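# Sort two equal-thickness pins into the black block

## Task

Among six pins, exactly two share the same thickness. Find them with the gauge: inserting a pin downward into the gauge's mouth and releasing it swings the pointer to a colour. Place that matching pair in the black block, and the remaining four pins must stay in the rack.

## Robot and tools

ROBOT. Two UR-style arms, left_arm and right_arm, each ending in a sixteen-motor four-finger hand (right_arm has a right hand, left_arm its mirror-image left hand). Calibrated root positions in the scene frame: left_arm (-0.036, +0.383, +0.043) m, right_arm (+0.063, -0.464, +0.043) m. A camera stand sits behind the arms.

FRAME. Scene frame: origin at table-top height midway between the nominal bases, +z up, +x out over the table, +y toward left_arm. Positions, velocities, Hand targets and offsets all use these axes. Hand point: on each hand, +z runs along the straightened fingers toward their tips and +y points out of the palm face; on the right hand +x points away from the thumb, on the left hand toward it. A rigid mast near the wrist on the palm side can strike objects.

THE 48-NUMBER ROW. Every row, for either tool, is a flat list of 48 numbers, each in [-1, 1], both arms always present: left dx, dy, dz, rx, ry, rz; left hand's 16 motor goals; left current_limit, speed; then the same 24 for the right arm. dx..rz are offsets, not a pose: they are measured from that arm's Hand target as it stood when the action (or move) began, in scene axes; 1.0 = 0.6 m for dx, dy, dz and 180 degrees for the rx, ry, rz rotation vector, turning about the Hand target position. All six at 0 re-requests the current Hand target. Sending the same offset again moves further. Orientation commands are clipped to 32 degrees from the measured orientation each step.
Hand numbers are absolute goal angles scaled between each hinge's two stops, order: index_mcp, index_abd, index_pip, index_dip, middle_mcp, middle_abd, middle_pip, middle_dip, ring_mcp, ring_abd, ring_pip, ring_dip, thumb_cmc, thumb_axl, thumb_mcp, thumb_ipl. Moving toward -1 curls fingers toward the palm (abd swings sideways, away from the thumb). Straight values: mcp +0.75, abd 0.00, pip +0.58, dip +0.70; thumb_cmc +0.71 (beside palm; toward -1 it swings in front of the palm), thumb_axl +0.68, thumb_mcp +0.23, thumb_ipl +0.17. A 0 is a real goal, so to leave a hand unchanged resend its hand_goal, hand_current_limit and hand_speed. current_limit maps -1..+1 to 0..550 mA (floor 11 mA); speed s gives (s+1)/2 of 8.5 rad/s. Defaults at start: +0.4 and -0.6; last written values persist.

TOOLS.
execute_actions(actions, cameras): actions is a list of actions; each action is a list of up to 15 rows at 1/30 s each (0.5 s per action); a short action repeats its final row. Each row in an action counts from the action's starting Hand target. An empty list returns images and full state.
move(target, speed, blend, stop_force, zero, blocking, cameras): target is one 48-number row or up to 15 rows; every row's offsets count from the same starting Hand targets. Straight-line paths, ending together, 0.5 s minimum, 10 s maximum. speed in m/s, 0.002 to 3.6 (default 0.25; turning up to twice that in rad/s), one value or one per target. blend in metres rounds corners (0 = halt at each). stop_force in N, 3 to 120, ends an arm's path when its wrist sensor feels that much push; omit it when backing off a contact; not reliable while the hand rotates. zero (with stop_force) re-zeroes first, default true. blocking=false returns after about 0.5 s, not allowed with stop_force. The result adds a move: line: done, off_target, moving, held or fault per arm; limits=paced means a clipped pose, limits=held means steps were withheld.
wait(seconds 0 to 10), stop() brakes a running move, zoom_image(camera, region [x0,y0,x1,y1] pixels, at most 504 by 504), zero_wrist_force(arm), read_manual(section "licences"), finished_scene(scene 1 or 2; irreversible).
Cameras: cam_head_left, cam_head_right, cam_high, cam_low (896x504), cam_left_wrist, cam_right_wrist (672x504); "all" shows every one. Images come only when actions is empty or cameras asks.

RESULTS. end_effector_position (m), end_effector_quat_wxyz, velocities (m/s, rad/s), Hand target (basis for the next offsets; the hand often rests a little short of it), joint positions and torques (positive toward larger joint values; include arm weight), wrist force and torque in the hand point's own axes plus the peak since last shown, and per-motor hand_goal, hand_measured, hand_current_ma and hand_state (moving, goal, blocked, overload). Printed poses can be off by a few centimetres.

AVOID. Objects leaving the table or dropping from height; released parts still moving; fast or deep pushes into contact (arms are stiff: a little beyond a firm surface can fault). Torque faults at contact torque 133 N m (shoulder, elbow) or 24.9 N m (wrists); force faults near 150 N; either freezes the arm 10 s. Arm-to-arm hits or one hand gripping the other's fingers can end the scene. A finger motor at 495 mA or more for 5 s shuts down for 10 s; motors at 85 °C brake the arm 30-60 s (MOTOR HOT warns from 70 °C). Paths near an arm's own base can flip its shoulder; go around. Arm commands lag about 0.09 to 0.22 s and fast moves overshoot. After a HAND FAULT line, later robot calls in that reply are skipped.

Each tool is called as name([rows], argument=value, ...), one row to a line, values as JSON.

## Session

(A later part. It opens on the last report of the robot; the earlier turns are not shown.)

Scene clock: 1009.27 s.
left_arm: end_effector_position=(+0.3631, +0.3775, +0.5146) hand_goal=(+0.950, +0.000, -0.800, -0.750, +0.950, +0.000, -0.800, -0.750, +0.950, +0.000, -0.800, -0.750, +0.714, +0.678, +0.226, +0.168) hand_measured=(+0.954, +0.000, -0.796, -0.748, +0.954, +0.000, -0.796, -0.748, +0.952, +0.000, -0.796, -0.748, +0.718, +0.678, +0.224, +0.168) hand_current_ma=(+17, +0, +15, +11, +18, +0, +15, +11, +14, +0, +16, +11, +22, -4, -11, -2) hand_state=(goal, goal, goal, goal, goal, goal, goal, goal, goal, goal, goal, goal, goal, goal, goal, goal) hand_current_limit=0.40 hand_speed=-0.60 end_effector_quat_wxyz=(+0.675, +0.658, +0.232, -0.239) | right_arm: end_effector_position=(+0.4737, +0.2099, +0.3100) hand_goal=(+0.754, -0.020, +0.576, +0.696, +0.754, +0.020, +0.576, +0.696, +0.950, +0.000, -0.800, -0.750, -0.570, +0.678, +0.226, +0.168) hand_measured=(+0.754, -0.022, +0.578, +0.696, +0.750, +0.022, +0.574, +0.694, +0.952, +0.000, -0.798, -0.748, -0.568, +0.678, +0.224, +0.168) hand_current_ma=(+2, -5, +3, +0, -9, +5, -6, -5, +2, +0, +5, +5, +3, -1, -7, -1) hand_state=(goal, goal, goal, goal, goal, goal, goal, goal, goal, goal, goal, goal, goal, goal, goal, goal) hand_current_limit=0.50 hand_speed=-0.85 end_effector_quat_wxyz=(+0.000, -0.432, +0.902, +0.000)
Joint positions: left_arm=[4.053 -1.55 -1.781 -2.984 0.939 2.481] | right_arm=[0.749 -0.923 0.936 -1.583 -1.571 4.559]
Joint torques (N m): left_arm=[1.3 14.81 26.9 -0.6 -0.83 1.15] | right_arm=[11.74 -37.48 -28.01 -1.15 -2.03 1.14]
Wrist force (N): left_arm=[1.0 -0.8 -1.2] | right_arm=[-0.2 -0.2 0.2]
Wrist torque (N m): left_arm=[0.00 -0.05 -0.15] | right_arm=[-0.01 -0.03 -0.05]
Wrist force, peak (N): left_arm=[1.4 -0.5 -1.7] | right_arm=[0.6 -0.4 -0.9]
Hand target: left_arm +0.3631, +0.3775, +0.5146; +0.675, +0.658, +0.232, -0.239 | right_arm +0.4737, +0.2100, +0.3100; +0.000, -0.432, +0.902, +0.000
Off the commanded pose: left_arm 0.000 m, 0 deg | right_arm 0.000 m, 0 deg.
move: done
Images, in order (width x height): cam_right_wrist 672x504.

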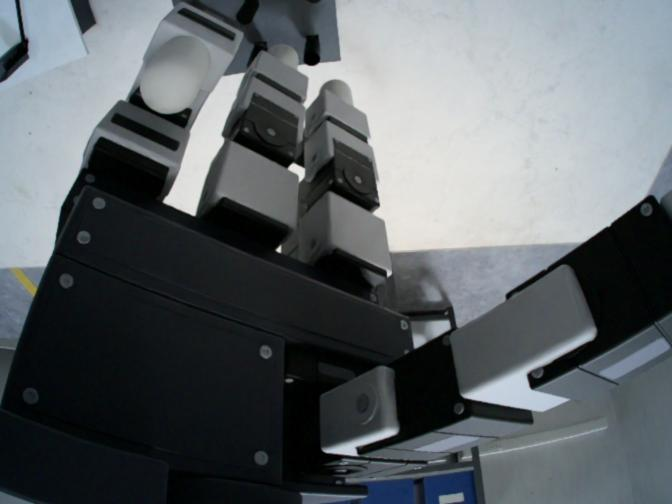

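move(target=[0,0,0,0,0,0,0.95,0,-0.8,-0.75,0.95,0,-0.8,-0.75,0.95,0,-0.8,-0.75,0.714,0.678,0.226,0.168,0.4,-0.6,-0.0007,0,-0.056,0,0,0,0.754,-0.02,0.576,0.696,0.754,0.02,0.576,0.696,0.95,0,-0.8,-0.75,-0.571,0.678,0.226,0.168,0.5,-0.85], speed=0.05, stop_force=4)

move(target=[0,0,0,0,0,0,0.95,0,-0.8,-0.75,0.95,0,-0.8,-0.75,0.95,0,-0.8,-0.75,0.714,0.678,0.226,0.168,0.4,-0.6,0,0,-0.02,0,0,0,0.754,-0.03,0.576,0.696,0.754,0.03,0.576,0.696,0.95,0,-0.8,-0.75,-0.571,0.678,0.226,0.168,0.5,-0.85], speed=0.012, stop_force=3)

move(target=[0,0,0,0,0,0,0.95,0,-0.8,-0.75,0.95,0,-0.8,-0.75,0.95,0,-0.8,-0.75,0.714,0.678,0.226,0.168,0.4,-0.6,0,0,0.0012,0,0,0,0.754,-0.03,0.576,0.696,0.754,0.03,0.576,0.696,0.95,0,-0.8,-0.75,-0.571,0.678,0.226,0.168,0.5,-0.85], speed=0.02)

move(target=[0,0,0,0,0,0,0.95,0,-0.8,-0.75,0.95,0,-0.8,-0.75,0.95,0,-0.8,-0.75,0.714,0.678,0.226,0.168,0.4,-0.6,0,0,0,0,0,0,0.754,-0.3,0.576,0.696,0.754,0.3,0.576,0.696,0.95,0,-0.8,-0.75,-0.571,0.678,0.226,0.168,0.65,-0.95])

wait(seconds=0.6)

Scene clock: 1018.87 s.
left_arm: end_effector_position=(+0.3631, +0.3775, +0.5146) hand_goal=(+0.950, +0.000, -0.800, -0.750, +0.950, +0.000, -0.800, -0.750, +0.950, +0.000, -0.800, -0.750, +0.714, +0.678, +0.226, +0.168) hand_measured=(+0.954, +0.000, -0.796, -0.748, +0.954, +0.000, -0.796, -0.748, +0.952, +0.000, -0.796, -0.748, +0.718, +0.678, +0.224, +0.168) hand_current_ma=(+17, +0, +15, +11, +18, +0, +15, +11, +14, +0, +16, +11, +22, -4, -11, -2) hand_state=(goal, goal, goal, goal, goal, goal, goal, goal, goal, goal, goal, goal, goal, goal, goal, goal) hand_current_limit=0.40 hand_speed=-0.60 end_effector_quat_wxyz=(+0.675, +0.658, +0.232, -0.239) | right_arm: end_effector_position=(+0.4733, +0.2100, +0.2764) hand_goal=(+0.754, -0.020, +0.576, +0.696, +0.754, +0.020, +0.576, +0.696, +0.950, +0.000, -0.800, -0.750, -0.570, +0.678, +0.226, +0.168) hand_measured=(+0.754, -0.022, +0.578, +0.696, +0.750, +0.022, +0.574, +0.694, +0.952, +0.000, -0.798, -0.748, -0.568, +0.678, +0.224, +0.168) hand_current_ma=(+2, -5, +3, +0, -9, +5, -6, -5, +2, +0, +5, +5, +3, -1, -7, -1) hand_state=(goal, goal, goal, goal, goal, goal, goal, goal, goal, goal, goal, goal, goal, goal, goal, goal) hand_current_limit=0.50 hand_speed=-0.85 end_effector_quat_wxyz=(+0.000, -0.432, +0.902, +0.000)
Joint positions: left_arm=[4.053 -1.55 -1.781 -2.984 0.939 2.481] | right_arm=[0.749 -0.919 1.014 -1.666 -1.571 4.56]
Joint torques (N m): left_arm=[1.32 15.51 27.86 -0.62 -0.71 1.01] | right_arm=[10.95 -39.1 -14.52 -3.83 1.65 1.33]
Wrist force (N): left_arm=[1.2 -0.5 -1.2] | right_arm=[-0.3 -0.3 -0.4]
Wrist torque (N m): left_arm=[0.04 -0.07 -0.15] | right_arm=[0.02 0.00 -0.04]
Wrist force, peak (N): left_arm=[1.4 -0.6 -1.6] | right_arm=[-0.6 0.2 -0.4]
Hand target: left_arm +0.3631, +0.3775, +0.5146; +0.675, +0.658, +0.232, -0.239 | right_arm +0.4733, +0.2100, +0.2764; +0.000, -0.432, +0.902, +0.000
Off the commanded pose: left_arm 0.000 m, 0 deg | right_arm 0.000 m, 0 deg.
move: done

Scene clock: 1021.17 s.
left_arm: end_effector_position=(+0.3631, +0.3775, +0.5146) hand_goal=(+0.950, +0.000, -0.800, -0.750, +0.950, +0.000, -0.800, -0.750, +0.950, +0.000, -0.800, -0.750, +0.714, +0.678, +0.226, +0.168) hand_measured=(+0.954, +0.000, -0.796, -0.748, +0.954, +0.000, -0.796, -0.748, +0.952, +0.000, -0.796, -0.748, +0.718, +0.678, +0.224, +0.168) hand_current_ma=(+17, +0, +15, +11, +18, +0, +15, +11, +14, +0, +16, +11, +22, -4, -11, -2) hand_state=(goal, goal, goal, goal, goal, goal, goal, goal, goal, goal, goal, goal, goal, goal, goal, goal) hand_current_limit=0.40 hand_speed=-0.60 end_effector_quat_wxyz=(+0.675, +0.658, +0.232, -0.239) | right_arm: end_effector_position=(+0.4733, +0.2100, +0.2663) hand_goal=(+0.754, -0.030, +0.576, +0.696, +0.754, +0.030, +0.576, +0.696, +0.950, +0.000, -0.800, -0.750, -0.570, +0.678, +0.226, +0.168) hand_measured=(+0.754, -0.028, +0.578, +0.696, +0.750, +0.030, +0.574, +0.694, +0.952, +0.000, -0.798, -0.748, -0.568, +0.678, +0.224, +0.168) hand_current_ma=(+1, +3, +2, +0, -9, -1, -6, -5, +2, +0, +5, +5, +3, -1, -7, -1) hand_state=(goal, goal, goal, goal, goal, goal, goal, goal, goal, goal, goal, goal, goal, goal, goal, goal) hand_current_limit=0.50 hand_speed=-0.85 end_effector_quat_wxyz=(+0.000, -0.432, +0.902, +0.000)
Joint positions: left_arm=[4.053 -1.55 -1.781 -2.984 0.939 2.481] | right_arm=[0.749 -0.916 1.035 -1.69 -1.571 4.56]
Joint torques (N m): left_arm=[0.06 14.84 28.3 -0.62 -0.74 1.27] | right_arm=[11.39 -54.55 -26.21 -0.85 0.75 0.85]
Wrist force (N): left_arm=[1.2 -1.0 -1.2] | right_arm=[0.1 -0.4 -4.5]
Wrist torque (N m): left_arm=[-0.01 -0.08 -0.13] | right_arm=[0.34 0.00 -0.02]
Wrist force, peak (N): left_arm=[1.3 -0.7 -1.6] | right_arm=[0.5 -0.5 -9.6]
Hand target: left_arm +0.3631, +0.3775, +0.5146; +0.675, +0.658, +0.232, -0.239 | right_arm +0.4733, +0.2100, +0.2663; +0.000, -0.432, +0.902, +0.000 (not the last commanded pose)
Off the commanded pose: left_arm 0.000 m, 0 deg | right_arm 0.002 m, 0 deg.
move: contact (right_arm)

Scene clock: 1021.87 s.
left_arm: end_effector_position=(+0.3631, +0.3775, +0.5146) hand_goal=(+0.950, +0.000, -0.800, -0.750, +0.950, +0.000, -0.800, -0.750, +0.950, +0.000, -0.800, -0.750, +0.714, +0.678, +0.226, +0.168) hand_measured=(+0.954, +0.000, -0.796, -0.748, +0.954, +0.000, -0.796, -0.748, +0.952, +0.000, -0.796, -0.748, +0.718, +0.678, +0.224, +0.168) hand_current_ma=(+17, +0, +15, +11, +18, +0, +15, +11, +14, +0, +16, +11, +22, -4, -11, -2) hand_state=(goal, goal, goal, goal, goal, goal, goal, goal, goal, goal, goal, goal, goal, goal, goal, goal) hand_current_limit=0.40 hand_speed=-0.60 end_effector_quat_wxyz=(+0.675, +0.658, +0.232, -0.239) | right_arm: end_effector_position=(+0.4733, +0.2100, +0.2669) hand_goal=(+0.754, -0.030, +0.576, +0.696, +0.754, +0.030, +0.576, +0.696, +0.950, +0.000, -0.800, -0.750, -0.570, +0.678, +0.226, +0.168) hand_measured=(+0.754, -0.028, +0.578, +0.696, +0.750, +0.030, +0.574, +0.694, +0.952, +0.000, -0.798, -0.748, -0.568, +0.678, +0.224, +0.168) hand_current_ma=(+1, +3, +2, +0, -9, -1, -6, -5, +2, +0, +5, +5, +3, -1, -7, -1) hand_state=(goal, goal, goal, goal, goal, goal, goal, goal, goal, goal, goal, goal, goal, goal, goal, goal) hand_current_limit=0.50 hand_speed=-0.85 end_effector_quat_wxyz=(+0.000, -0.432, +0.902, +0.000)
Joint positions: left_arm=[4.053 -1.55 -1.781 -2.984 0.939 2.481] | right_arm=[0.749 -0.916 1.034 -1.689 -1.571 4.56]
Joint torques (N m): left_arm=[0.65 15.26 28.11 -0.58 -0.89 1.14] | right_arm=[10.49 -56.83 -26.86 -1.17 0.76 0.8]
Wrist force (N): left_arm=[1.3 -0.6 -1.4] | right_arm=[-0.3 0.0 0.1]
Wrist torque (N m): left_arm=[0.04 -0.09 -0.13] | right_arm=[0.02 -0.01 -0.05]
Wrist force, peak (N): left_arm=[1.3 -0.6 -1.4] | right_arm=[0.0 -0.2 -4.0]
Hand target: left_arm +0.3631, +0.3775, +0.5146; +0.675, +0.658, +0.232, -0.239 | right_arm +0.4733, +0.2100, +0.2670; +0.000, -0.432, +0.902, +0.000
Off the commanded pose: left_arm 0.000 m, 0 deg | right_arm 0.000 m, 0 deg.
move: done

Scene clock: 1022.37 s.
left_arm: end_effector_position=(+0.3631, +0.3775, +0.5146) hand_goal=(+0.950, +0.000, -0.800, -0.750, +0.950, +0.000, -0.800, -0.750, +0.950, +0.000, -0.800, -0.750, +0.714, +0.678, +0.226, +0.168) hand_measured=(+0.954, +0.000, -0.796, -0.748, +0.954, +0.000, -0.796, -0.748, +0.952, +0.000, -0.796, -0.748, +0.718, +0.678, +0.224, +0.168) hand_current_ma=(+17, +0, +15, +11, +18, +0, +15, +11, +14, +0, +16, +11, +22, -4, -11, -2) hand_state=(goal, goal, goal, goal, goal, goal, goal, goal, goal, goal, goal, goal, goal, goal, goal, goal) hand_current_limit=0.40 hand_speed=-0.60 end_effector_quat_wxyz=(+0.675, +0.658, +0.232, -0.239) | right_arm: end_effector_position=(+0.4733, +0.2100, +0.2670) hand_goal=(+0.754, -0.300, +0.576, +0.696, +0.754, +0.300, +0.576, +0.696, +0.950, +0.000, -0.800, -0.750, -0.570, +0.678, +0.226, +0.168) hand_measured=(+0.754, -0.078, +0.578, +0.696, +0.750, +0.078, +0.574, +0.694, +0.952, +0.000, -0.798, -0.748, -0.568, +0.678, +0.224, +0.168) hand_current_ma=(+1, +130, +2, +0, -9, -133, -6, -5, +2, +0, +5, +5, +3, -1, -7, -1) hand_state=(goal, moving, goal, goal, goal, moving, goal, goal, goal, goal, goal, goal, goal, goal, goal, goal) hand_current_limit=0.65 hand_speed=-0.95 end_effector_quat_wxyz=(+0.000, -0.432, +0.902, +0.000)
Joint positions: left_arm=[4.053 -1.55 -1.781 -2.984 0.939 2.481] | right_arm=[0.749 -0.916 1.034 -1.688 -1.571 4.56]
Joint torques (N m): left_arm=[0.6 14.99 27.92 -0.74 -0.89 1.07] | right_arm=[10.01 -57.39 -27.74 -1.23 0.8 0.52]
Wrist force (N): left_arm=[1.4 -0.5 -1.5] | right_arm=[0.0 -0.2 0.3]
Wrist torque (N m): left_arm=[0.07 -0.11 -0.12] | right_arm=[-0.01 -0.05 -0.02]
Wrist force, peak (N): left_arm=[1.4 -0.5 -1.5] | right_arm=[-0.3 0.3 -0.3]
Hand target: left_arm +0.3631, +0.3775, +0.5146; +0.675, +0.658, +0.232, -0.239 | right_arm +0.4733, +0.2100, +0.2670; +0.000, -0.432, +0.902, +0.000
Off the commanded pose: left_arm 0.000 m, 0 deg | right_arm 0.000 m, 0 deg.
move: done

Scene clock: 1022.97 s.
left_arm: end_effector_position=(+0.3631, +0.3775, +0.5146) hand_goal=(+0.950, +0.000, -0.800, -0.750, +0.950, +0.000, -0.800, -0.750, +0.950, +0.000, -0.800, -0.750, +0.714, +0.678, +0.226, +0.168) hand_measured=(+0.954, +0.000, -0.796, -0.748, +0.954, +0.000, -0.796, -0.748, +0.952, +0.000, -0.796, -0.748, +0.718, +0.678, +0.224, +0.168) hand_current_ma=(+17, +0, +15, +11, +18, +0, +15, +11, +14, +0, +16, +11, +22, -4, -11, -2) hand_state=(goal, goal, goal, goal, goal, goal, goal, goal, goal, goal, goal, goal, goal, goal, goal, goal) hand_current_limit=0.40 hand_speed=-0.60 end_effector_quat_wxyz=(+0.675, +0.658, +0.232, -0.239) | right_arm: end_effector_position=(+0.4733, +0.2100, +0.2670) hand_goal=(+0.754, -0.300, +0.576, +0.696, +0.754, +0.300, +0.576, +0.696, +0.950, +0.000, -0.800, -0.750, -0.570, +0.678, +0.226, +0.168) hand_measured=(+0.754, -0.086, +0.578, +0.696, +0.750, +0.082, +0.574, +0.694, +0.952, +0.000, -0.798, -0.748, -0.568, +0.678, +0.224, +0.168) hand_current_ma=(+1, +454, +2, +0, -9, -454, -6, -5, +2, +0, +5, +5, +3, -1, -7, -1) hand_state=(goal, blocked, goal, goal, goal, blocked, goal, goal, goal, goal, goal, goal, goal, goal, goal, goal) hand_current_limit=0.65 hand_speed=-0.95 end_effector_quat_wxyz=(+0.000, -0.432, +0.902, +0.000)
Joint positions: left_arm=[4.053 -1.55 -1.781 -2.984 0.939 2.481] | right_arm=[0.749 -0.916 1.034 -1.688 -1.571 4.56]
Joint torques (N m): left_arm=[1.59 14.56 26.64 -0.54 -0.88 1.01] | right_arm=[9.47 -56.86 -26.86 -1.31 0.86 0.71]
Wrist force (N): left_arm=[1.0 -0.4 -1.3] | right_arm=[-0.3 -0.2 0.2]
Wrist torque (N m): left_arm=[0.07 -0.05 -0.16] | right_arm=[-0.01 -0.01 -0.05]
Wrist force, peak (N): left_arm=[1.1 -0.7 -1.5] | right_arm=[-0.1 -0.3 -0.4]
Hand target: left_arm +0.3631, +0.3775, +0.5146; +0.675, +0.658, +0.232, -0.239 | right_arm +0.4733, +0.2100, +0.2670; +0.000, -0.432, +0.902, +0.000
Off the commanded pose: left_arm 0.000 m, 0 deg | right_arm 0.000 m, 0 deg.
wait: 0.60 s; at rest by 0.17 s

move([
  [0,0,0,0,0,0,0.95,0,-0.8,-0.75,0.95,0,-0.8,-0.75,0.95,0,-0.8,-0.75,0.714,0.678,0.226,0.168,0.4,-0.6,0,0,0.04,0,0,0,0.754,-0.3,0.576,0.696,0.754,0.3,0.576,0.696,0.95,0,-0.8,-0.75,-0.571,0.678,0.226,0.168,0.65,-0.95],
  [0,0,0,0,0,0,0.95,0,-0.8,-0.75,0.95,0,-0.8,-0.75,0.95,0,-0.8,-0.75,0.714,0.678,0.226,0.168,0.4,-0.6,0,0,0.125,0,0,0,0.754,-0.3,0.576,0.696,0.754,0.3,0.576,0.696,0.95,0,-0.8,-0.75,-0.571,0.678,0.226,0.168,0.65,-0.95],
  [0,0,0,0,0,0,0.95,0,-0.8,-0.75,0.95,0,-0.8,-0.75,0.95,0,-0.8,-0.75,0.714,0.678,0.226,0.168,0.4,-0.6,-0.0562,-0.4517,0.125,0,0,0,0.754,-0.3,0.576,0.696,0.754,0.3,0.576,0.696,0.95,0,-0.8,-0.75,-0.571,0.678,0.226,0.168,0.65,-0.95],
  [0,0,0,0,0,0,0.95,0,-0.8,-0.75,0.95,0,-0.8,-0.75,0.95,0,-0.8,-0.75,0.714,0.678,0.226,0.168,0.4,-0.6,-0.0562,-0.4517,0.0493,0,0,0,0.754,-0.3,0.576,0.696,0.754,0.3,0.576,0.696,0.95,0,-0.8,-0.75,-0.571,0.678,0.226,0.168,0.65,-0.95],
], speed=[0.03, 0.08, 0.16, 0.06], blend=[0.005, 0.005, 0.003, 0], cameras=["cam_right_wrist", "cam_left_wrist"])

zoom_image(camera="cam_right_wrist", region=[290, 20, 335, 65])

zoom_image(camera="cam_left_wrist", region=[205, 110, 241, 152])

Scene clock: 1036.33 s.
left_arm: end_effector_position=(+0.3631, +0.3775, +0.5146) hand_goal=(+0.950, +0.000, -0.800, -0.750, +0.950, +0.000, -0.800, -0.750, +0.950, +0.000, -0.800, -0.750, +0.714, +0.678, +0.226, +0.168) hand_measured=(+0.954, +0.000, -0.796, -0.748, +0.954, +0.000, -0.796, -0.748, +0.952, +0.000, -0.796, -0.748, +0.718, +0.678, +0.224, +0.168) hand_current_ma=(+17, +0, +15, +11, +18, +0, +15, +11, +14, +0, +16, +11, +22, -4, -11, -2) hand_state=(goal, goal, goal, goal, goal, goal, goal, goal, goal, goal, goal, goal, goal, goal, goal, goal) hand_current_limit=0.40 hand_speed=-0.60 end_effector_quat_wxyz=(+0.675, +0.658, +0.232, -0.239) | right_arm: end_effector_position=(+0.4396, -0.0610, +0.2967) hand_goal=(+0.754, -0.300, +0.576, +0.696, +0.754, +0.300, +0.576, +0.696, +0.950, +0.000, -0.800, -0.750, -0.570, +0.678, +0.226, +0.168) hand_measured=(+0.754, -0.086, +0.578, +0.696, +0.750, +0.082, +0.574, +0.694, +0.952, +0.000, -0.798, -0.748, -0.568, +0.678, +0.224, +0.168) hand_current_ma=(+1, +454, +2, +0, -9, -454, -6, -5, +2, +0, +5, +5, +3, -1, -7, -1) hand_state=(goal, blocked, goal, goal, goal, blocked, goal, goal, goal, goal, goal, goal, goal, goal, goal, goal) hand_current_limit=0.65 hand_speed=-0.95 end_effector_quat_wxyz=(+0.000, -0.432, +0.902, +0.000) end_effector_velocity=(+0.001, +0.000, +0.000) end_effector_angular_velocity=(+0.002, -0.003, +0.000)
Joint positions: left_arm=[4.053 -1.55 -1.781 -2.984 0.939 2.481] | right_arm=[0.419 -1.46 1.722 -1.833 -1.571 4.23]
Joint velocities: left_arm=[within noise] | right_arm=[0 0 0.002 -0.005 0 0]
Joint torques (N m): left_arm=[-0.09 15.2 27.27 -0.55 -0.76 1.24] | right_arm=[-10.65 -16.29 -14.71 -3.73 2.12 -1.39]
Wrist force (N): left_arm=[1.4 -0.6 -1.2] | right_arm=[-0.2 0.1 0.1]
Wrist torque (N m): left_arm=[0.03 -0.10 -0.13] | right_arm=[0.05 -0.03 0.08]
Wrist force, peak (N): left_arm=[1.4 -0.8 -1.6] | right_arm=[-0.8 0.7 -0.3]
Hand target: left_arm +0.3631, +0.3775, +0.5146; +0.675, +0.658, +0.232, -0.239 | right_arm +0.4396, -0.0610, +0.2966; +0.000, -0.432, +0.902, +0.000
Off the commanded pose: left_arm 0.000 m, 0 deg | right_arm 0.000 m, 0 deg.
move: done
Images, in order (width x height): cam_left_wrist 672x504, cam_right_wrist 672x504.

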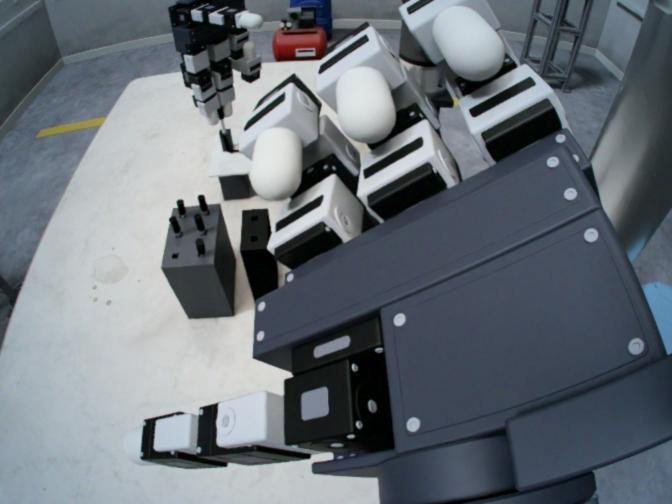

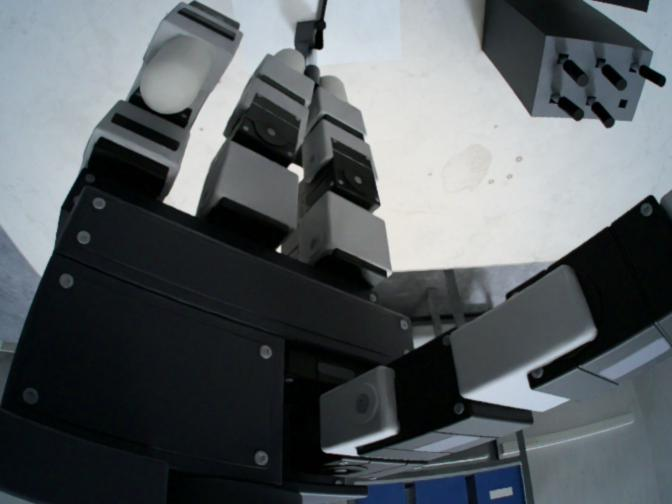

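Scaled by 11.200 from the camera's 672x504 image, which has a finer 960x720 frame.

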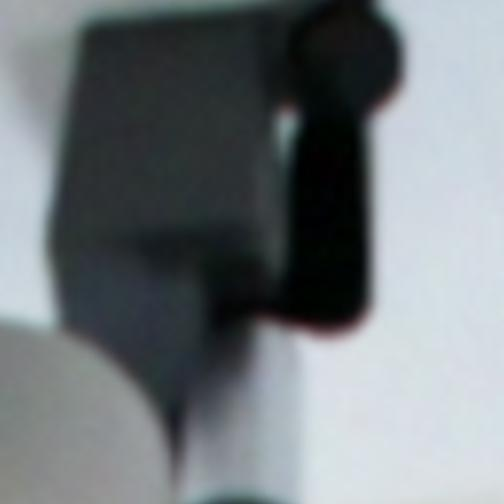

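Scaled by 12.000 from the camera's 672x504 image, which has a finer 960x720 frame.

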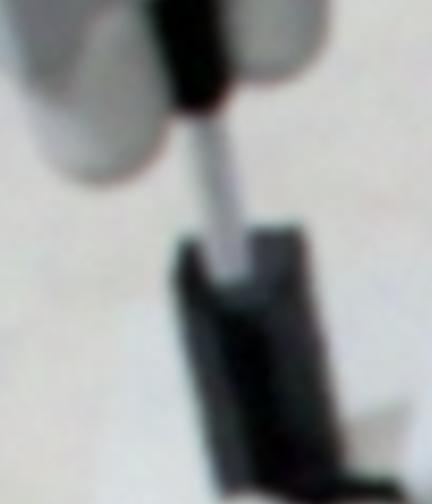

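move([
  [0,0,0,0,0,0,0.95,0,-0.8,-0.75,0.95,0,-0.8,-0.75,0.95,0,-0.8,-0.75,0.714,0.678,0.226,0.168,0.4,-0.6,-0.0012,0,0,0,0,0,0.754,-0.3,0.576,0.696,0.754,0.3,0.576,0.696,0.95,0,-0.8,-0.75,-0.571,0.678,0.226,0.168,0.65,-0.95],
  [0,0,0,0,0,0,0.95,0,-0.8,-0.75,0.95,0,-0.8,-0.75,0.95,0,-0.8,-0.75,0.714,0.678,0.226,0.168,0.4,-0.6,-0.0012,0,-0.0352,0,0,0,0.754,-0.3,0.576,0.696,0.754,0.3,0.576,0.696,0.95,0,-0.8,-0.75,-0.571,0.678,0.226,0.168,0.65,-0.95],
], speed=0.01, stop_force=6)

Scene clock: 1046.67 s.
left_arm: end_effector_position=(+0.3631, +0.3775, +0.5146) hand_goal=(+0.950, +0.000, -0.800, -0.750, +0.950, +0.000, -0.800, -0.750, +0.950, +0.000, -0.800, -0.750, +0.714, +0.678, +0.226, +0.168) hand_measured=(+0.954, +0.000, -0.796, -0.748, +0.954, +0.000, -0.796, -0.748, +0.952, +0.000, -0.796, -0.748, +0.718, +0.678, +0.224, +0.168) hand_current_ma=(+17, +0, +15, +11, +18, +0, +15, +11, +14, +0, +16, +11, +22, -4, -11, -2) hand_state=(goal, goal, goal, goal, goal, goal, goal, goal, goal, goal, goal, goal, goal, goal, goal, goal) hand_current_limit=0.40 hand_speed=-0.60 end_effector_quat_wxyz=(+0.675, +0.658, +0.232, -0.239) | right_arm: end_effector_position=(+0.4389, -0.0610, +0.2868) hand_goal=(+0.754, -0.300, +0.576, +0.696, +0.754, +0.300, +0.576, +0.696, +0.950, +0.000, -0.800, -0.750, -0.570, +0.678, +0.226, +0.168) hand_measured=(+0.754, -0.086, +0.578, +0.696, +0.746, +0.086, +0.572, +0.694, +0.952, +0.000, -0.798, -0.748, -0.568, +0.678, +0.224, +0.168) hand_current_ma=(+1, +454, +2, +0, -19, -454, -7, -5, +2, +0, +5, +5, +3, -1, -8, -1) hand_state=(goal, blocked, goal, goal, goal, blocked, goal, goal, goal, goal, goal, goal, goal, goal, goal, goal) hand_current_limit=0.65 hand_speed=-0.95 end_effector_quat_wxyz=(+0.000, -0.432, +0.902, +0.000)
Joint positions: left_arm=[4.053 -1.55 -1.781 -2.984 0.939 2.481] | right_arm=[0.42 -1.455 1.743 -1.859 -1.571 4.23]
Joint torques (N m): left_arm=[-0.48 15.17 27.97 -0.55 -0.91 1.08] | right_arm=[11.71 -34.91 -26.36 -1.06 1.75 1.28]
Wrist force (N): left_arm=[1.1 -0.5 -1.3] | right_arm=[-0.2 0.1 -0.7]
Wrist torque (N m): left_arm=[0.06 -0.07 -0.15] | right_arm=[0.09 -0.08 0.05]
Wrist force, peak (N): left_arm=[1.5 -0.7 -1.6] | right_arm=[-0.8 0.5 -7.0]
Hand target: left_arm +0.3631, +0.3775, +0.5146; +0.675, +0.658, +0.232, -0.239 | right_arm +0.4389, -0.0610, +0.2868; +0.000, -0.432, +0.902, +0.000 (not the last commanded pose)
Off the commanded pose: left_arm 0.000 m, 0 deg | right_arm 0.011 m, 0 deg.
move: contact (right_arm); path passed 1 of 2 targets

move(target=[0,0,0,0,0,0,0.95,0,-0.8,-0.75,0.95,0,-0.8,-0.75,0.95,0,-0.8,-0.75,0.714,0.678,0.226,0.168,0.4,-0.6,0,0,-0.0187,0,0,0,0.754,-0.3,0.576,0.696,0.754,0.3,0.576,0.696,0.95,0,-0.8,-0.75,-0.571,0.678,0.226,0.168,0.65,-0.95], speed=0.006, stop_force=12)

Scene clock: 1051.83 s.
left_arm: end_effector_position=(+0.3631, +0.3775, +0.5146) hand_goal=(+0.950, +0.000, -0.800, -0.750, +0.950, +0.000, -0.800, -0.750, +0.950, +0.000, -0.800, -0.750, +0.714, +0.678, +0.226, +0.168) hand_measured=(+0.954, +0.000, -0.796, -0.748, +0.954, +0.000, -0.796, -0.748, +0.952, +0.000, -0.796, -0.748, +0.718, +0.678, +0.224, +0.168) hand_current_ma=(+17, +0, +15, +11, +18, +0, +15, +11, +14, +0, +16, +11, +22, -4, -11, -2) hand_state=(goal, goal, goal, goal, goal, goal, goal, goal, goal, goal, goal, goal, goal, goal, goal, goal) hand_current_limit=0.40 hand_speed=-0.60 end_effector_quat_wxyz=(+0.675, +0.658, +0.232, -0.239) | right_arm: end_effector_position=(+0.4389, -0.0610, +0.2756) hand_goal=(+0.754, -0.300, +0.576, +0.696, +0.754, +0.300, +0.576, +0.696, +0.950, +0.000, -0.800, -0.750, -0.570, +0.678, +0.226, +0.168) hand_measured=(+0.758, -0.086, +0.578, +0.696, +0.744, +0.086, +0.572, +0.694, +0.952, +0.000, -0.798, -0.748, -0.568, +0.678, +0.224, +0.168) hand_current_ma=(+8, +454, +2, +0, -25, -454, -10, -5, +2, +0, +5, +5, +3, -1, -8, -1) hand_state=(goal, blocked, goal, goal, goal, blocked, goal, goal, goal, goal, goal, goal, goal, goal, goal, goal) hand_current_limit=0.65 hand_speed=-0.95 end_effector_quat_wxyz=(+0.000, -0.432, +0.902, +0.000)
Joint positions: left_arm=[4.053 -1.55 -1.781 -2.984 0.939 2.481] | right_arm=[0.42 -1.447 1.763 -1.887 -1.571 4.23]
Joint torques (N m): left_arm=[0.24 15.34 27.83 -0.62 -0.73 1.19] | right_arm=[10.57 -15.77 -13.88 -3.9 0.9 1.09]
Wrist force (N): left_arm=[1.5 -0.6 -1.4] | right_arm=[0.3 -0.2 -1.0]
Wrist torque (N m): left_arm=[0.04 -0.12 -0.12] | right_arm=[0.12 -0.01 0.08]
Wrist force, peak (N): left_arm=[1.4 -0.9 -1.4] | right_arm=[-1.3 0.6 -7.7]
Hand target: left_arm +0.3631, +0.3775, +0.5146; +0.675, +0.658, +0.232, -0.239 | right_arm +0.4389, -0.0610, +0.2756; +0.000, -0.432, +0.902, +0.000
Off the commanded pose: left_arm 0.000 m, 0 deg | right_arm 0.000 m, 0 deg.
move: done

move(target=[0,0,0,0,0,0,0.95,0,-0.8,-0.75,0.95,0,-0.8,-0.75,0.95,0,-0.8,-0.75,0.714,0.678,0.226,0.168,0.4,-0.6,0,0,0.001,0,0,0,0.754,-0.04,0.576,0.696,0.754,0.04,0.576,0.696,0.95,0,-0.8,-0.75,-0.571,0.678,0.226,0.168,0.5,-0.88])

move(target=[0,0,0,0,0,0,0.95,0,-0.8,-0.75,0.95,0,-0.8,-0.75,0.95,0,-0.8,-0.75,0.714,0.678,0.226,0.168,0.4,-0.6,0,0,0,0,0,0,0.754,-0.03,0.576,0.696,0.754,0.03,0.576,0.696,0.95,0,-0.8,-0.75,-0.571,0.678,0.226,0.168,0.5,-0.88], cameras=["cam_head_left", "cam_head_right"])

zoom_image(camera="cam_head_left", region=[440, 238, 480, 268])

zoom_image(camera="cam_head_right", region=[445, 238, 485, 268])

Scene clock: 1057.67 s.
left_arm: end_effector_position=(+0.3631, +0.3775, +0.5146) hand_goal=(+0.950, +0.000, -0.800, -0.750, +0.950, +0.000, -0.800, -0.750, +0.950, +0.000, -0.800, -0.750, +0.714, +0.678, +0.226, +0.168) hand_measured=(+0.954, +0.000, -0.796, -0.748, +0.954, +0.000, -0.796, -0.748, +0.952, +0.000, -0.796, -0.748, +0.718, +0.678, +0.224, +0.168) hand_current_ma=(+17, +0, +15, +11, +18, +0, +15, +11, +14, +0, +16, +11, +22, -4, -11, -2) hand_state=(goal, goal, goal, goal, goal, goal, goal, goal, goal, goal, goal, goal, goal, goal, goal, goal) hand_current_limit=0.40 hand_speed=-0.60 end_effector_quat_wxyz=(+0.675, +0.658, +0.232, -0.239) | right_arm: end_effector_position=(+0.4389, -0.0610, +0.2761) hand_goal=(+0.754, -0.040, +0.576, +0.696, +0.754, +0.040, +0.576, +0.696, +0.950, +0.000, -0.800, -0.750, -0.570, +0.678, +0.226, +0.168) hand_measured=(+0.756, -0.044, +0.578, +0.696, +0.750, +0.042, +0.572, +0.694, +0.952, +0.000, -0.798, -0.748, -0.568, +0.678, +0.224, +0.168) hand_current_ma=(+2, -5, +3, +0, -12, +5, -6, -5, +2, +0, +5, +5, +3, -1, -8, -1) hand_state=(goal, goal, goal, goal, goal, goal, goal, goal, goal, goal, goal, goal, goal, goal, goal, goal) hand_current_limit=0.50 hand_speed=-0.88 end_effector_quat_wxyz=(+0.000, -0.432, +0.902, +0.000)
Joint positions: left_arm=[4.053 -1.55 -1.781 -2.984 0.939 2.481] | right_arm=[0.42 -1.447 1.762 -1.886 -1.571 4.23]
Joint torques (N m): left_arm=[0.6 14.75 28.1 -0.58 -1.14 1.04] | right_arm=[8.36 -35.28 -26.16 -1.26 0.97 0.81]
Wrist force (N): left_arm=[1.2 -0.5 -1.2] | right_arm=[0.1 0.1 0.0]
Wrist torque (N m): left_arm=[0.04 -0.07 -0.14] | right_arm=[0.04 -0.07 0.07]
Wrist force, peak (N): left_arm=[1.5 -0.7 -1.4] | right_arm=[-0.1 -0.1 -2.7]
Hand target: left_arm +0.3631, +0.3775, +0.5146; +0.675, +0.658, +0.232, -0.239 | right_arm +0.4389, -0.0610, +0.2762; +0.000, -0.432, +0.902, +0.000
Off the commanded pose: left_arm 0.000 m, 0 deg | right_arm 0.000 m, 0 deg.
move: done

Scene clock: 1058.17 s.
left_arm: end_effector_position=(+0.3631, +0.3775, +0.5146) hand_goal=(+0.950, +0.000, -0.800, -0.750, +0.950, +0.000, -0.800, -0.750, +0.950, +0.000, -0.800, -0.750, +0.714, +0.678, +0.226, +0.168) hand_measured=(+0.954, +0.000, -0.796, -0.748, +0.954, +0.000, -0.796, -0.748, +0.952, +0.000, -0.796, -0.748, +0.718, +0.678, +0.224, +0.168) hand_current_ma=(+17, +0, +15, +11, +18, +0, +15, +11, +14, +0, +16, +11, +22, -4, -11, -2) hand_state=(goal, goal, goal, goal, goal, goal, goal, goal, goal, goal, goal, goal, goal, goal, goal, goal) hand_current_limit=0.40 hand_speed=-0.60 end_effector_quat_wxyz=(+0.675, +0.658, +0.232, -0.239) | right_arm: end_effector_position=(+0.4389, -0.0610, +0.2762) hand_goal=(+0.754, -0.030, +0.576, +0.696, +0.754, +0.030, +0.576, +0.696, +0.950, +0.000, -0.800, -0.750, -0.570, +0.678, +0.226, +0.168) hand_measured=(+0.754, -0.036, +0.578, +0.696, +0.750, +0.034, +0.572, +0.694, +0.952, +0.000, -0.798, -0.748, -0.568, +0.678, +0.224, +0.168) hand_current_ma=(+2, -11, +3, +0, -12, +5, -6, -5, +2, +0, +5, +5, +3, -1, -8, -1) hand_state=(goal, goal, goal, goal, goal, goal, goal, goal, goal, goal, goal, goal, goal, goal, goal, goal) hand_current_limit=0.50 hand_speed=-0.88 end_effector_quat_wxyz=(+0.000, -0.432, +0.902, +0.000)
Joint positions: left_arm=[4.053 -1.55 -1.781 -2.984 0.939 2.481] | right_arm=[0.42 -1.447 1.762 -1.886 -1.571 4.23]
Joint torques (N m): left_arm=[0.5 15.27 28.03 -0.53 -1.03 1.08] | right_arm=[8.66 -35.86 -26.22 -1.32 1.22 0.82]
Wrist force (N): left_arm=[1.1 -0.7 -1.3] | right_arm=[0.1 -0.3 -0.4]
Wrist torque (N m): left_arm=[0.03 -0.06 -0.15] | right_arm=[0.02 -0.05 0.06]
Wrist force, peak (N): left_arm=[1.3 -0.7 -1.3] | right_arm=[-0.1 0.1 -0.8]
Hand target: left_arm +0.3631, +0.3775, +0.5146; +0.675, +0.658, +0.232, -0.239 | right_arm +0.4389, -0.0610, +0.2762; +0.000, -0.432, +0.902, +0.000
Off the commanded pose: left_arm 0.000 m, 0 deg | right_arm 0.000 m, 0 deg.
move: done
Images, in order (width x height): cam_head_left 896x504, cam_head_right 896x504.

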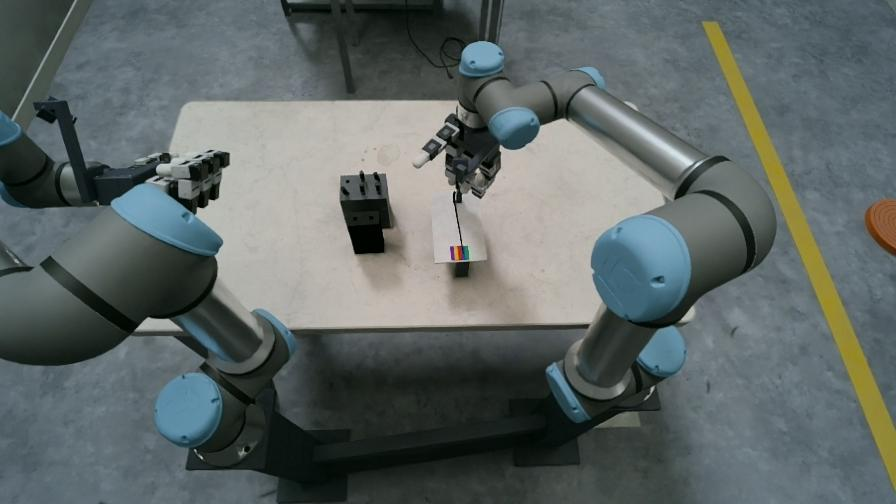

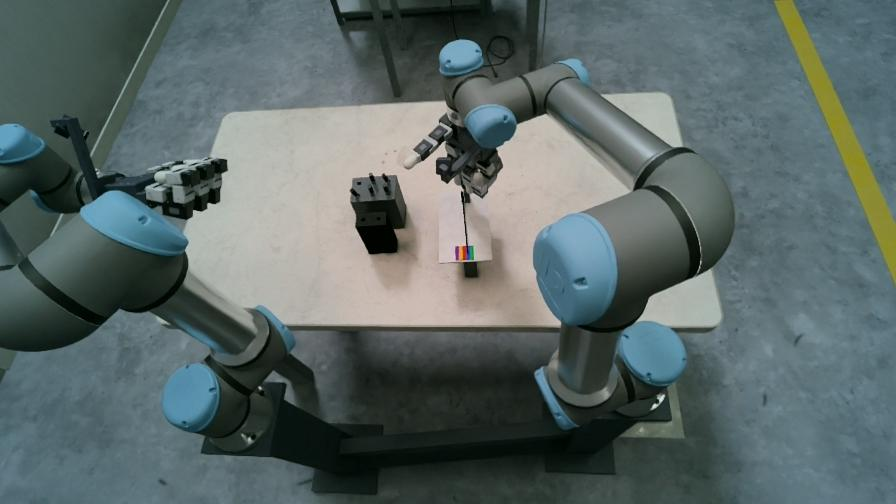

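Scaled by 12.600.

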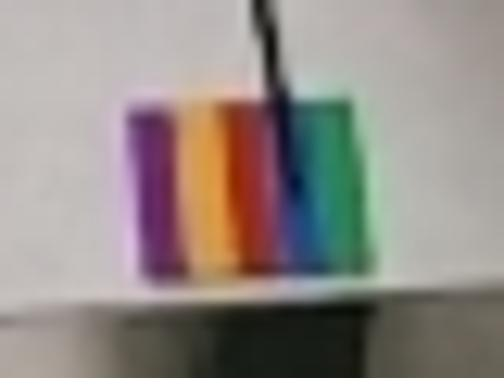

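Scaled by 12.600.

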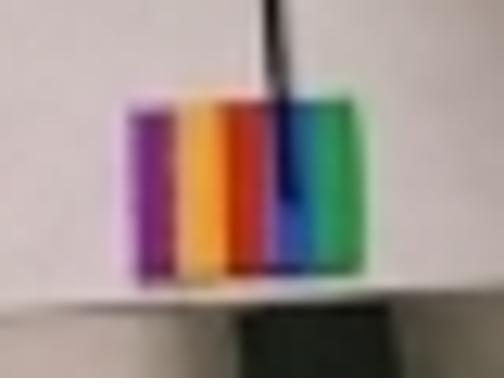

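move(target=[0,0,0,0,0,0,0.95,0,-0.8,-0.75,0.95,0,-0.8,-0.75,0.95,0,-0.8,-0.75,0.714,0.678,0.226,0.168,0.4,-0.6,0,0,0,0,0,0,0.754,-0.3,0.576,0.696,0.754,0.3,0.576,0.696,0.95,0,-0.8,-0.75,-0.571,0.678,0.226,0.168,0.65,-0.95])

wait(seconds=0.8)

Scene clock: 1067.50 s.
left_arm: end_effector_position=(+0.3631, +0.3775, +0.5146) hand_goal=(+0.950, +0.000, -0.800, -0.750, +0.950, +0.000, -0.800, -0.750, +0.950, +0.000, -0.800, -0.750, +0.714, +0.678, +0.226, +0.168) hand_measured=(+0.954, +0.000, -0.796, -0.748, +0.954, +0.000, -0.796, -0.748, +0.952, +0.000, -0.796, -0.748, +0.718, +0.678, +0.224, +0.168) hand_current_ma=(+17, +0, +15, +11, +18, +0, +15, +11, +14, +0, +16, +11, +22, -4, -11, -2) hand_state=(goal, goal, goal, goal, goal, goal, goal, goal, goal, goal, goal, goal, goal, goal, goal, goal) hand_current_limit=0.40 hand_speed=-0.60 end_effector_quat_wxyz=(+0.675, +0.658, +0.232, -0.239) | right_arm: end_effector_position=(+0.4389, -0.0610, +0.2762) hand_goal=(+0.754, -0.300, +0.576, +0.696, +0.754, +0.300, +0.576, +0.696, +0.950, +0.000, -0.800, -0.750, -0.570, +0.678, +0.226, +0.168) hand_measured=(+0.754, -0.078, +0.578, +0.696, +0.750, +0.078, +0.572, +0.694, +0.952, +0.000, -0.798, -0.748, -0.568, +0.678, +0.224, +0.168) hand_current_ma=(+2, +130, +3, +0, -11, -132, -6, -4, +2, +0, +5, +5, +3, -1, -8, -1) hand_state=(goal, moving, goal, goal, goal, moving, goal, goal, goal, goal, goal, goal, goal, goal, goal, goal) hand_current_limit=0.65 hand_speed=-0.95 end_effector_quat_wxyz=(+0.000, -0.432, +0.902, +0.000)
Joint positions: left_arm=[4.053 -1.55 -1.781 -2.984 0.939 2.481] | right_arm=[0.42 -1.447 1.762 -1.886 -1.571 4.23]
Joint torques (N m): left_arm=[0.19 15.29 28.2 -0.49 -0.9 1.16] | right_arm=[7.39 -35.01 -26.43 -1.42 1.11 0.81]
Wrist force (N): left_arm=[1.2 -0.5 -1.4] | right_arm=[-0.3 0.1 0.2]
Wrist torque (N m): left_arm=[0.06 -0.08 -0.14] | right_arm=[0.02 -0.02 0.04]
Wrist force, peak (N): left_arm=[1.4 -0.6 -1.7] | right_arm=[0.2 -0.2 -0.8]
Hand target: left_arm +0.3631, +0.3775, +0.5146; +0.675, +0.658, +0.232, -0.239 | right_arm +0.4389, -0.0610, +0.2762; +0.000, -0.432, +0.902, +0.000
Off the commanded pose: left_arm 0.000 m, 0 deg | right_arm 0.000 m, 0 deg.
move: done

Scene clock: 1068.30 s.
left_arm: end_effector_position=(+0.3631, +0.3775, +0.5146) hand_goal=(+0.950, +0.000, -0.800, -0.750, +0.950, +0.000, -0.800, -0.750, +0.950, +0.000, -0.800, -0.750, +0.714, +0.678, +0.226, +0.168) hand_measured=(+0.954, +0.000, -0.796, -0.748, +0.954, +0.000, -0.796, -0.748, +0.952, +0.000, -0.796, -0.748, +0.718, +0.678, +0.224, +0.168) hand_current_ma=(+17, +0, +15, +11, +18, +0, +15, +11, +14, +0, +16, +11, +22, -4, -11, -2) hand_state=(goal, goal, goal, goal, goal, goal, goal, goal, goal, goal, goal, goal, goal, goal, goal, goal) hand_current_limit=0.40 hand_speed=-0.60 end_effector_quat_wxyz=(+0.675, +0.658, +0.232, -0.239) | right_arm: end_effector_position=(+0.4389, -0.0610, +0.2762) hand_goal=(+0.754, -0.300, +0.576, +0.696, +0.754, +0.300, +0.576, +0.696, +0.950, +0.000, -0.800, -0.750, -0.570, +0.678, +0.226, +0.168) hand_measured=(+0.754, -0.084, +0.578, +0.696, +0.750, +0.084, +0.572, +0.694, +0.952, +0.000, -0.798, -0.748, -0.568, +0.678, +0.224, +0.168) hand_current_ma=(+2, +454, +3, +0, -11, -454, -6, -4, +2, +0, +5, +5, +3, -1, -8, -1) hand_state=(goal, blocked, goal, goal, goal, blocked, goal, goal, goal, goal, goal, goal, goal, goal, goal, goal) hand_current_limit=0.65 hand_speed=-0.95 end_effector_quat_wxyz=(+0.000, -0.432, +0.902, +0.000)
Joint positions: left_arm=[4.053 -1.55 -1.781 -2.984 0.939 2.481] | right_arm=[0.42 -1.447 1.762 -1.886 -1.571 4.23]
Joint torques (N m): left_arm=[-0.87 15.03 28.17 -0.62 -1.04 1.06] | right_arm=[7.52 -35.31 -26.23 -1.69 0.97 0.66]
Wrist force (N): left_arm=[1.3 -0.9 -1.5] | right_arm=[0.0 0.1 1.2]
Wrist torque (N m): left_arm=[0.02 -0.10 -0.13] | right_arm=[-0.06 -0.08 0.07]
Wrist force, peak (N): left_arm=[1.3 -0.9 -1.5] | right_arm=[0.0 0.1 1.2]
Hand target: left_arm +0.3631, +0.3775, +0.5146; +0.675, +0.658, +0.232, -0.239 | right_arm +0.4389, -0.0610, +0.2762; +0.000, -0.432, +0.902, +0.000
Off the commanded pose: left_arm 0.000 m, 0 deg | right_arm 0.000 m, 0 deg.
wait: 0.80 s; at rest by 0.17 s

move([
  [0,0,0,0,0,0,0.95,0,-0.8,-0.75,0.95,0,-0.8,-0.75,0.95,0,-0.8,-0.75,0.714,0.678,0.226,0.168,0.4,-0.6,0,0,0.04,0,0,0,0.754,-0.3,0.576,0.696,0.754,0.3,0.576,0.696,0.95,0,-0.8,-0.75,-0.571,0.678,0.226,0.168,0.65,-0.95],
  [0,0,0,0,0,0,0.95,0,-0.8,-0.75,0.95,0,-0.8,-0.75,0.95,0,-0.8,-0.75,0.714,0.678,0.226,0.168,0.4,-0.6,0,0,0.11,0,0,0,0.754,-0.3,0.576,0.696,0.754,0.3,0.576,0.696,0.95,0,-0.8,-0.75,-0.571,0.678,0.226,0.168,0.65,-0.95],
  [0,0,0,0,0,0,0.95,0,-0.8,-0.75,0.95,0,-0.8,-0.75,0.95,0,-0.8,-0.75,0.714,0.678,0.226,0.168,0.4,-0.6,-0.1248,0.3547,0.11,0,0,0,0.754,-0.3,0.576,0.696,0.754,0.3,0.576,0.696,0.95,0,-0.8,-0.75,-0.571,0.678,0.226,0.168,0.65,-0.95],
  [0,0,0,0,0,0,0.95,0,-0.8,-0.75,0.95,0,-0.8,-0.75,0.95,0,-0.8,-0.75,0.714,0.678,0.226,0.168,0.4,-0.6,-0.1248,0.3547,0.05,0,0,0,0.754,-0.3,0.576,0.696,0.754,0.3,0.576,0.696,0.95,0,-0.8,-0.75,-0.571,0.678,0.226,0.168,0.65,-0.95],
], speed=[0.02, 0.08, 0.16, 0.08], blend=[0.005, 0.005, 0.003, 0], cameras=["cam_right_wrist", "cam_left_wrist", "cam_head_left"])

zoom_image(camera="cam_right_wrist", region=[280, 10, 350, 80])

zoom_image(camera="cam_left_wrist", region=[150, 180, 290, 300])

Scene clock: 1081.10 s.
left_arm: end_effector_position=(+0.3631, +0.3775, +0.5146) hand_goal=(+0.950, +0.000, -0.800, -0.750, +0.950, +0.000, -0.800, -0.750, +0.950, +0.000, -0.800, -0.750, +0.714, +0.678, +0.226, +0.168) hand_measured=(+0.954, +0.000, -0.796, -0.748, +0.954, +0.000, -0.796, -0.748, +0.952, +0.000, -0.796, -0.748, +0.718, +0.678, +0.224, +0.168) hand_current_ma=(+17, +0, +15, +11, +18, +0, +15, +11, +14, +0, +16, +11, +22, -4, -11, -2) hand_state=(goal, goal, goal, goal, goal, goal, goal, goal, goal, goal, goal, goal, goal, goal, goal, goal) hand_current_limit=0.40 hand_speed=-0.60 end_effector_quat_wxyz=(+0.675, +0.658, +0.232, -0.239) | right_arm: end_effector_position=(+0.3640, +0.1518, +0.3063) hand_goal=(+0.754, -0.300, +0.576, +0.696, +0.754, +0.300, +0.576, +0.696, +0.950, +0.000, -0.800, -0.750, -0.570, +0.678, +0.226, +0.168) hand_measured=(+0.756, -0.086, +0.578, +0.696, +0.750, +0.084, +0.572, +0.694, +0.952, +0.000, -0.798, -0.748, -0.568, +0.678, +0.224, +0.168) hand_current_ma=(+2, +454, +3, +0, -11, -454, -6, -4, +2, +0, +5, +5, +3, -1, -8, -1) hand_state=(goal, blocked, goal, goal, goal, blocked, goal, goal, goal, goal, goal, goal, goal, goal, goal, goal) hand_current_limit=0.65 hand_speed=-0.95 end_effector_quat_wxyz=(+0.000, -0.432, +0.902, +0.000) end_effector_velocity=(+0.000, +0.000, -0.002) end_effector_angular_velocity=(+0.001, -0.001, +0.000)
Joint positions: left_arm=[4.053 -1.55 -1.781 -2.984 0.939 2.481] | right_arm=[0.798 -1.212 1.385 -1.744 -1.571 4.608]
Joint velocities: left_arm=[within noise] | right_arm=[0 0.001 0.003 -0.007 0 0]
Joint torques (N m): left_arm=[0.13 15.51 27.93 -0.51 -1.23 1.13] | right_arm=[11.65 -26.92 -15.26 -4.13 0.4 1.2]
Wrist force (N): left_arm=[1.2 -1.0 -1.3] | right_arm=[-0.4 0.2 -0.2]
Wrist torque (N m): left_arm=[-0.01 -0.08 -0.13] | right_arm=[0.04 -0.01 -0.06]
Wrist force, peak (N): left_arm=[1.4 -0.7 -1.6] | right_arm=[-0.9 1.2 -1.0]
Hand target: left_arm +0.3631, +0.3775, +0.5146; +0.675, +0.658, +0.232, -0.239 | right_arm +0.3640, +0.1518, +0.3062; +0.000, -0.432, +0.902, +0.000
Off the commanded pose: left_arm 0.000 m, 0 deg | right_arm 0.000 m, 0 deg.
move: done
Images, in order (width x height): cam_head_left 896x504, cam_left_wrist 672x504, cam_right_wrist 672x504.

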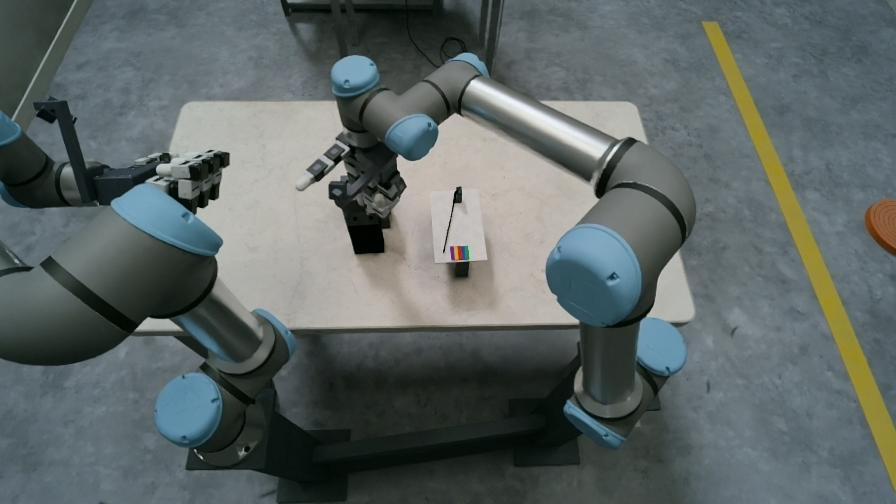

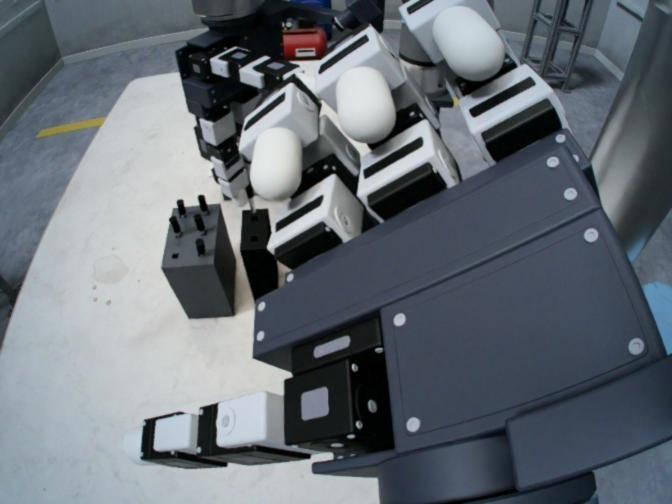

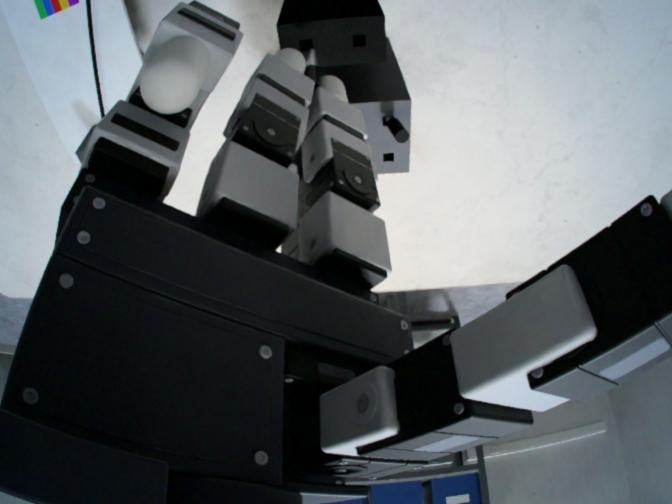

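Scaled by 7.200 from the camera's 672x504 image, which has a finer 960x720 frame.

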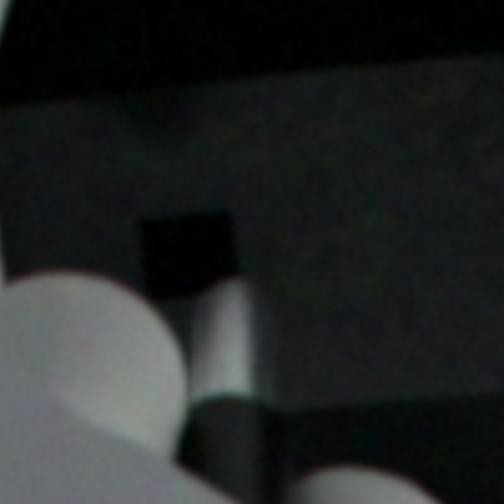

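Scaled by 3.600 from the camera's 672x504 image, which has a finer 960x720 frame.

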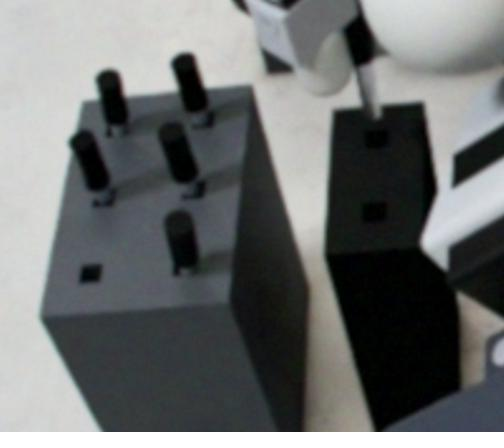

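move(target=[0,0,0,0,0,0,0.95,0,-0.8,-0.75,0.95,0,-0.8,-0.75,0.95,0,-0.8,-0.75,0.714,0.678,0.226,0.168,0.4,-0.6,0.0017,-0.007,-0.017,0,0,0,0.754,-0.3,0.576,0.696,0.754,0.3,0.576,0.696,0.95,0,-0.8,-0.75,-0.571,0.678,0.226,0.168,0.65,-0.95], speed=0.03, cameras=["cam_right_wrist"])

zoom_image(camera="cam_right_wrist", region=[280, 10, 350, 80])

Scene clock: 1090.07 s.
left_arm: end_effector_position=(+0.3631, +0.3775, +0.5146) hand_goal=(+0.950, +0.000, -0.800, -0.750, +0.950, +0.000, -0.800, -0.750, +0.950, +0.000, -0.800, -0.750, +0.714, +0.678, +0.226, +0.168) hand_measured=(+0.954, +0.000, -0.796, -0.748, +0.954, +0.000, -0.796, -0.748, +0.952, +0.000, -0.796, -0.748, +0.718, +0.678, +0.224, +0.168) hand_current_ma=(+17, +0, +15, +11, +18, +0, +15, +11, +14, +0, +16, +11, +22, -4, -11, -2) hand_state=(goal, goal, goal, goal, goal, goal, goal, goal, goal, goal, goal, goal, goal, goal, goal, goal) hand_current_limit=0.40 hand_speed=-0.60 end_effector_quat_wxyz=(+0.675, +0.658, +0.232, -0.239) | right_arm: end_effector_position=(+0.3650, +0.1476, +0.2961) hand_goal=(+0.754, -0.300, +0.576, +0.696, +0.754, +0.300, +0.576, +0.696, +0.950, +0.000, -0.800, -0.750, -0.570, +0.678, +0.226, +0.168) hand_measured=(+0.756, -0.086, +0.578, +0.696, +0.750, +0.084, +0.572, +0.694, +0.952, +0.000, -0.798, -0.748, -0.568, +0.678, +0.224, +0.168) hand_current_ma=(+2, +454, +3, +0, -11, -454, -6, -4, +2, +0, +5, +5, +3, -1, -8, -1) hand_state=(goal, blocked, goal, goal, goal, blocked, goal, goal, goal, goal, goal, goal, goal, goal, goal, goal) hand_current_limit=0.65 hand_speed=-0.95 end_effector_quat_wxyz=(+0.000, -0.432, +0.902, +0.000)
Joint positions: left_arm=[4.053 -1.55 -1.781 -2.984 0.939 2.481] | right_arm=[0.792 -1.215 1.415 -1.771 -1.571 4.603]
Joint torques (N m): left_arm=[-0.21 15.58 27.46 -0.5 -1.25 1.11] | right_arm=[-11.13 -45.48 -15.53 -3.84 0.05 -1.44]
Wrist force (N): left_arm=[1.2 -0.7 -1.4] | right_arm=[-0.5 0.3 0.0]
Wrist torque (N m): left_arm=[0.03 -0.08 -0.15] | right_arm=[0.03 0.00 0.09]
Wrist force, peak (N): left_arm=[1.3 -0.9 -1.4] | right_arm=[-0.9 0.7 -0.1]
Hand target: left_arm +0.3631, +0.3775, +0.5146; +0.675, +0.658, +0.232, -0.239 | right_arm +0.3650, +0.1476, +0.2960; +0.000, -0.432, +0.902, +0.000
Off the commanded pose: left_arm 0.000 m, 0 deg | right_arm 0.000 m, 0 deg.
move: done
Images, in order (width x height): cam_right_wrist 672x504.

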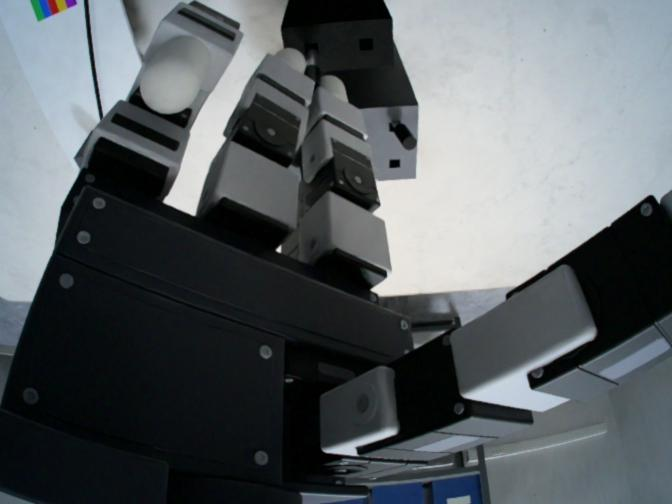

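Scaled by 7.200 from the camera's 672x504 image, which has a finer 960x720 frame.

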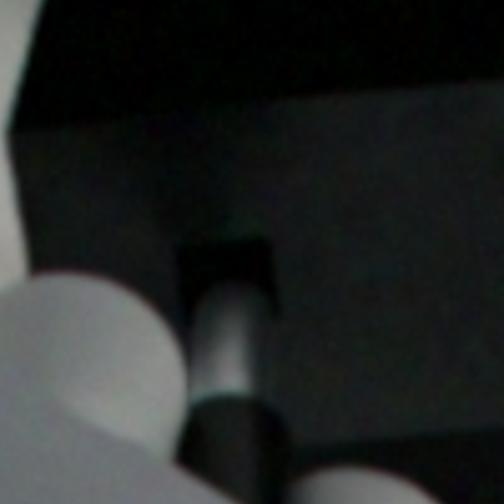

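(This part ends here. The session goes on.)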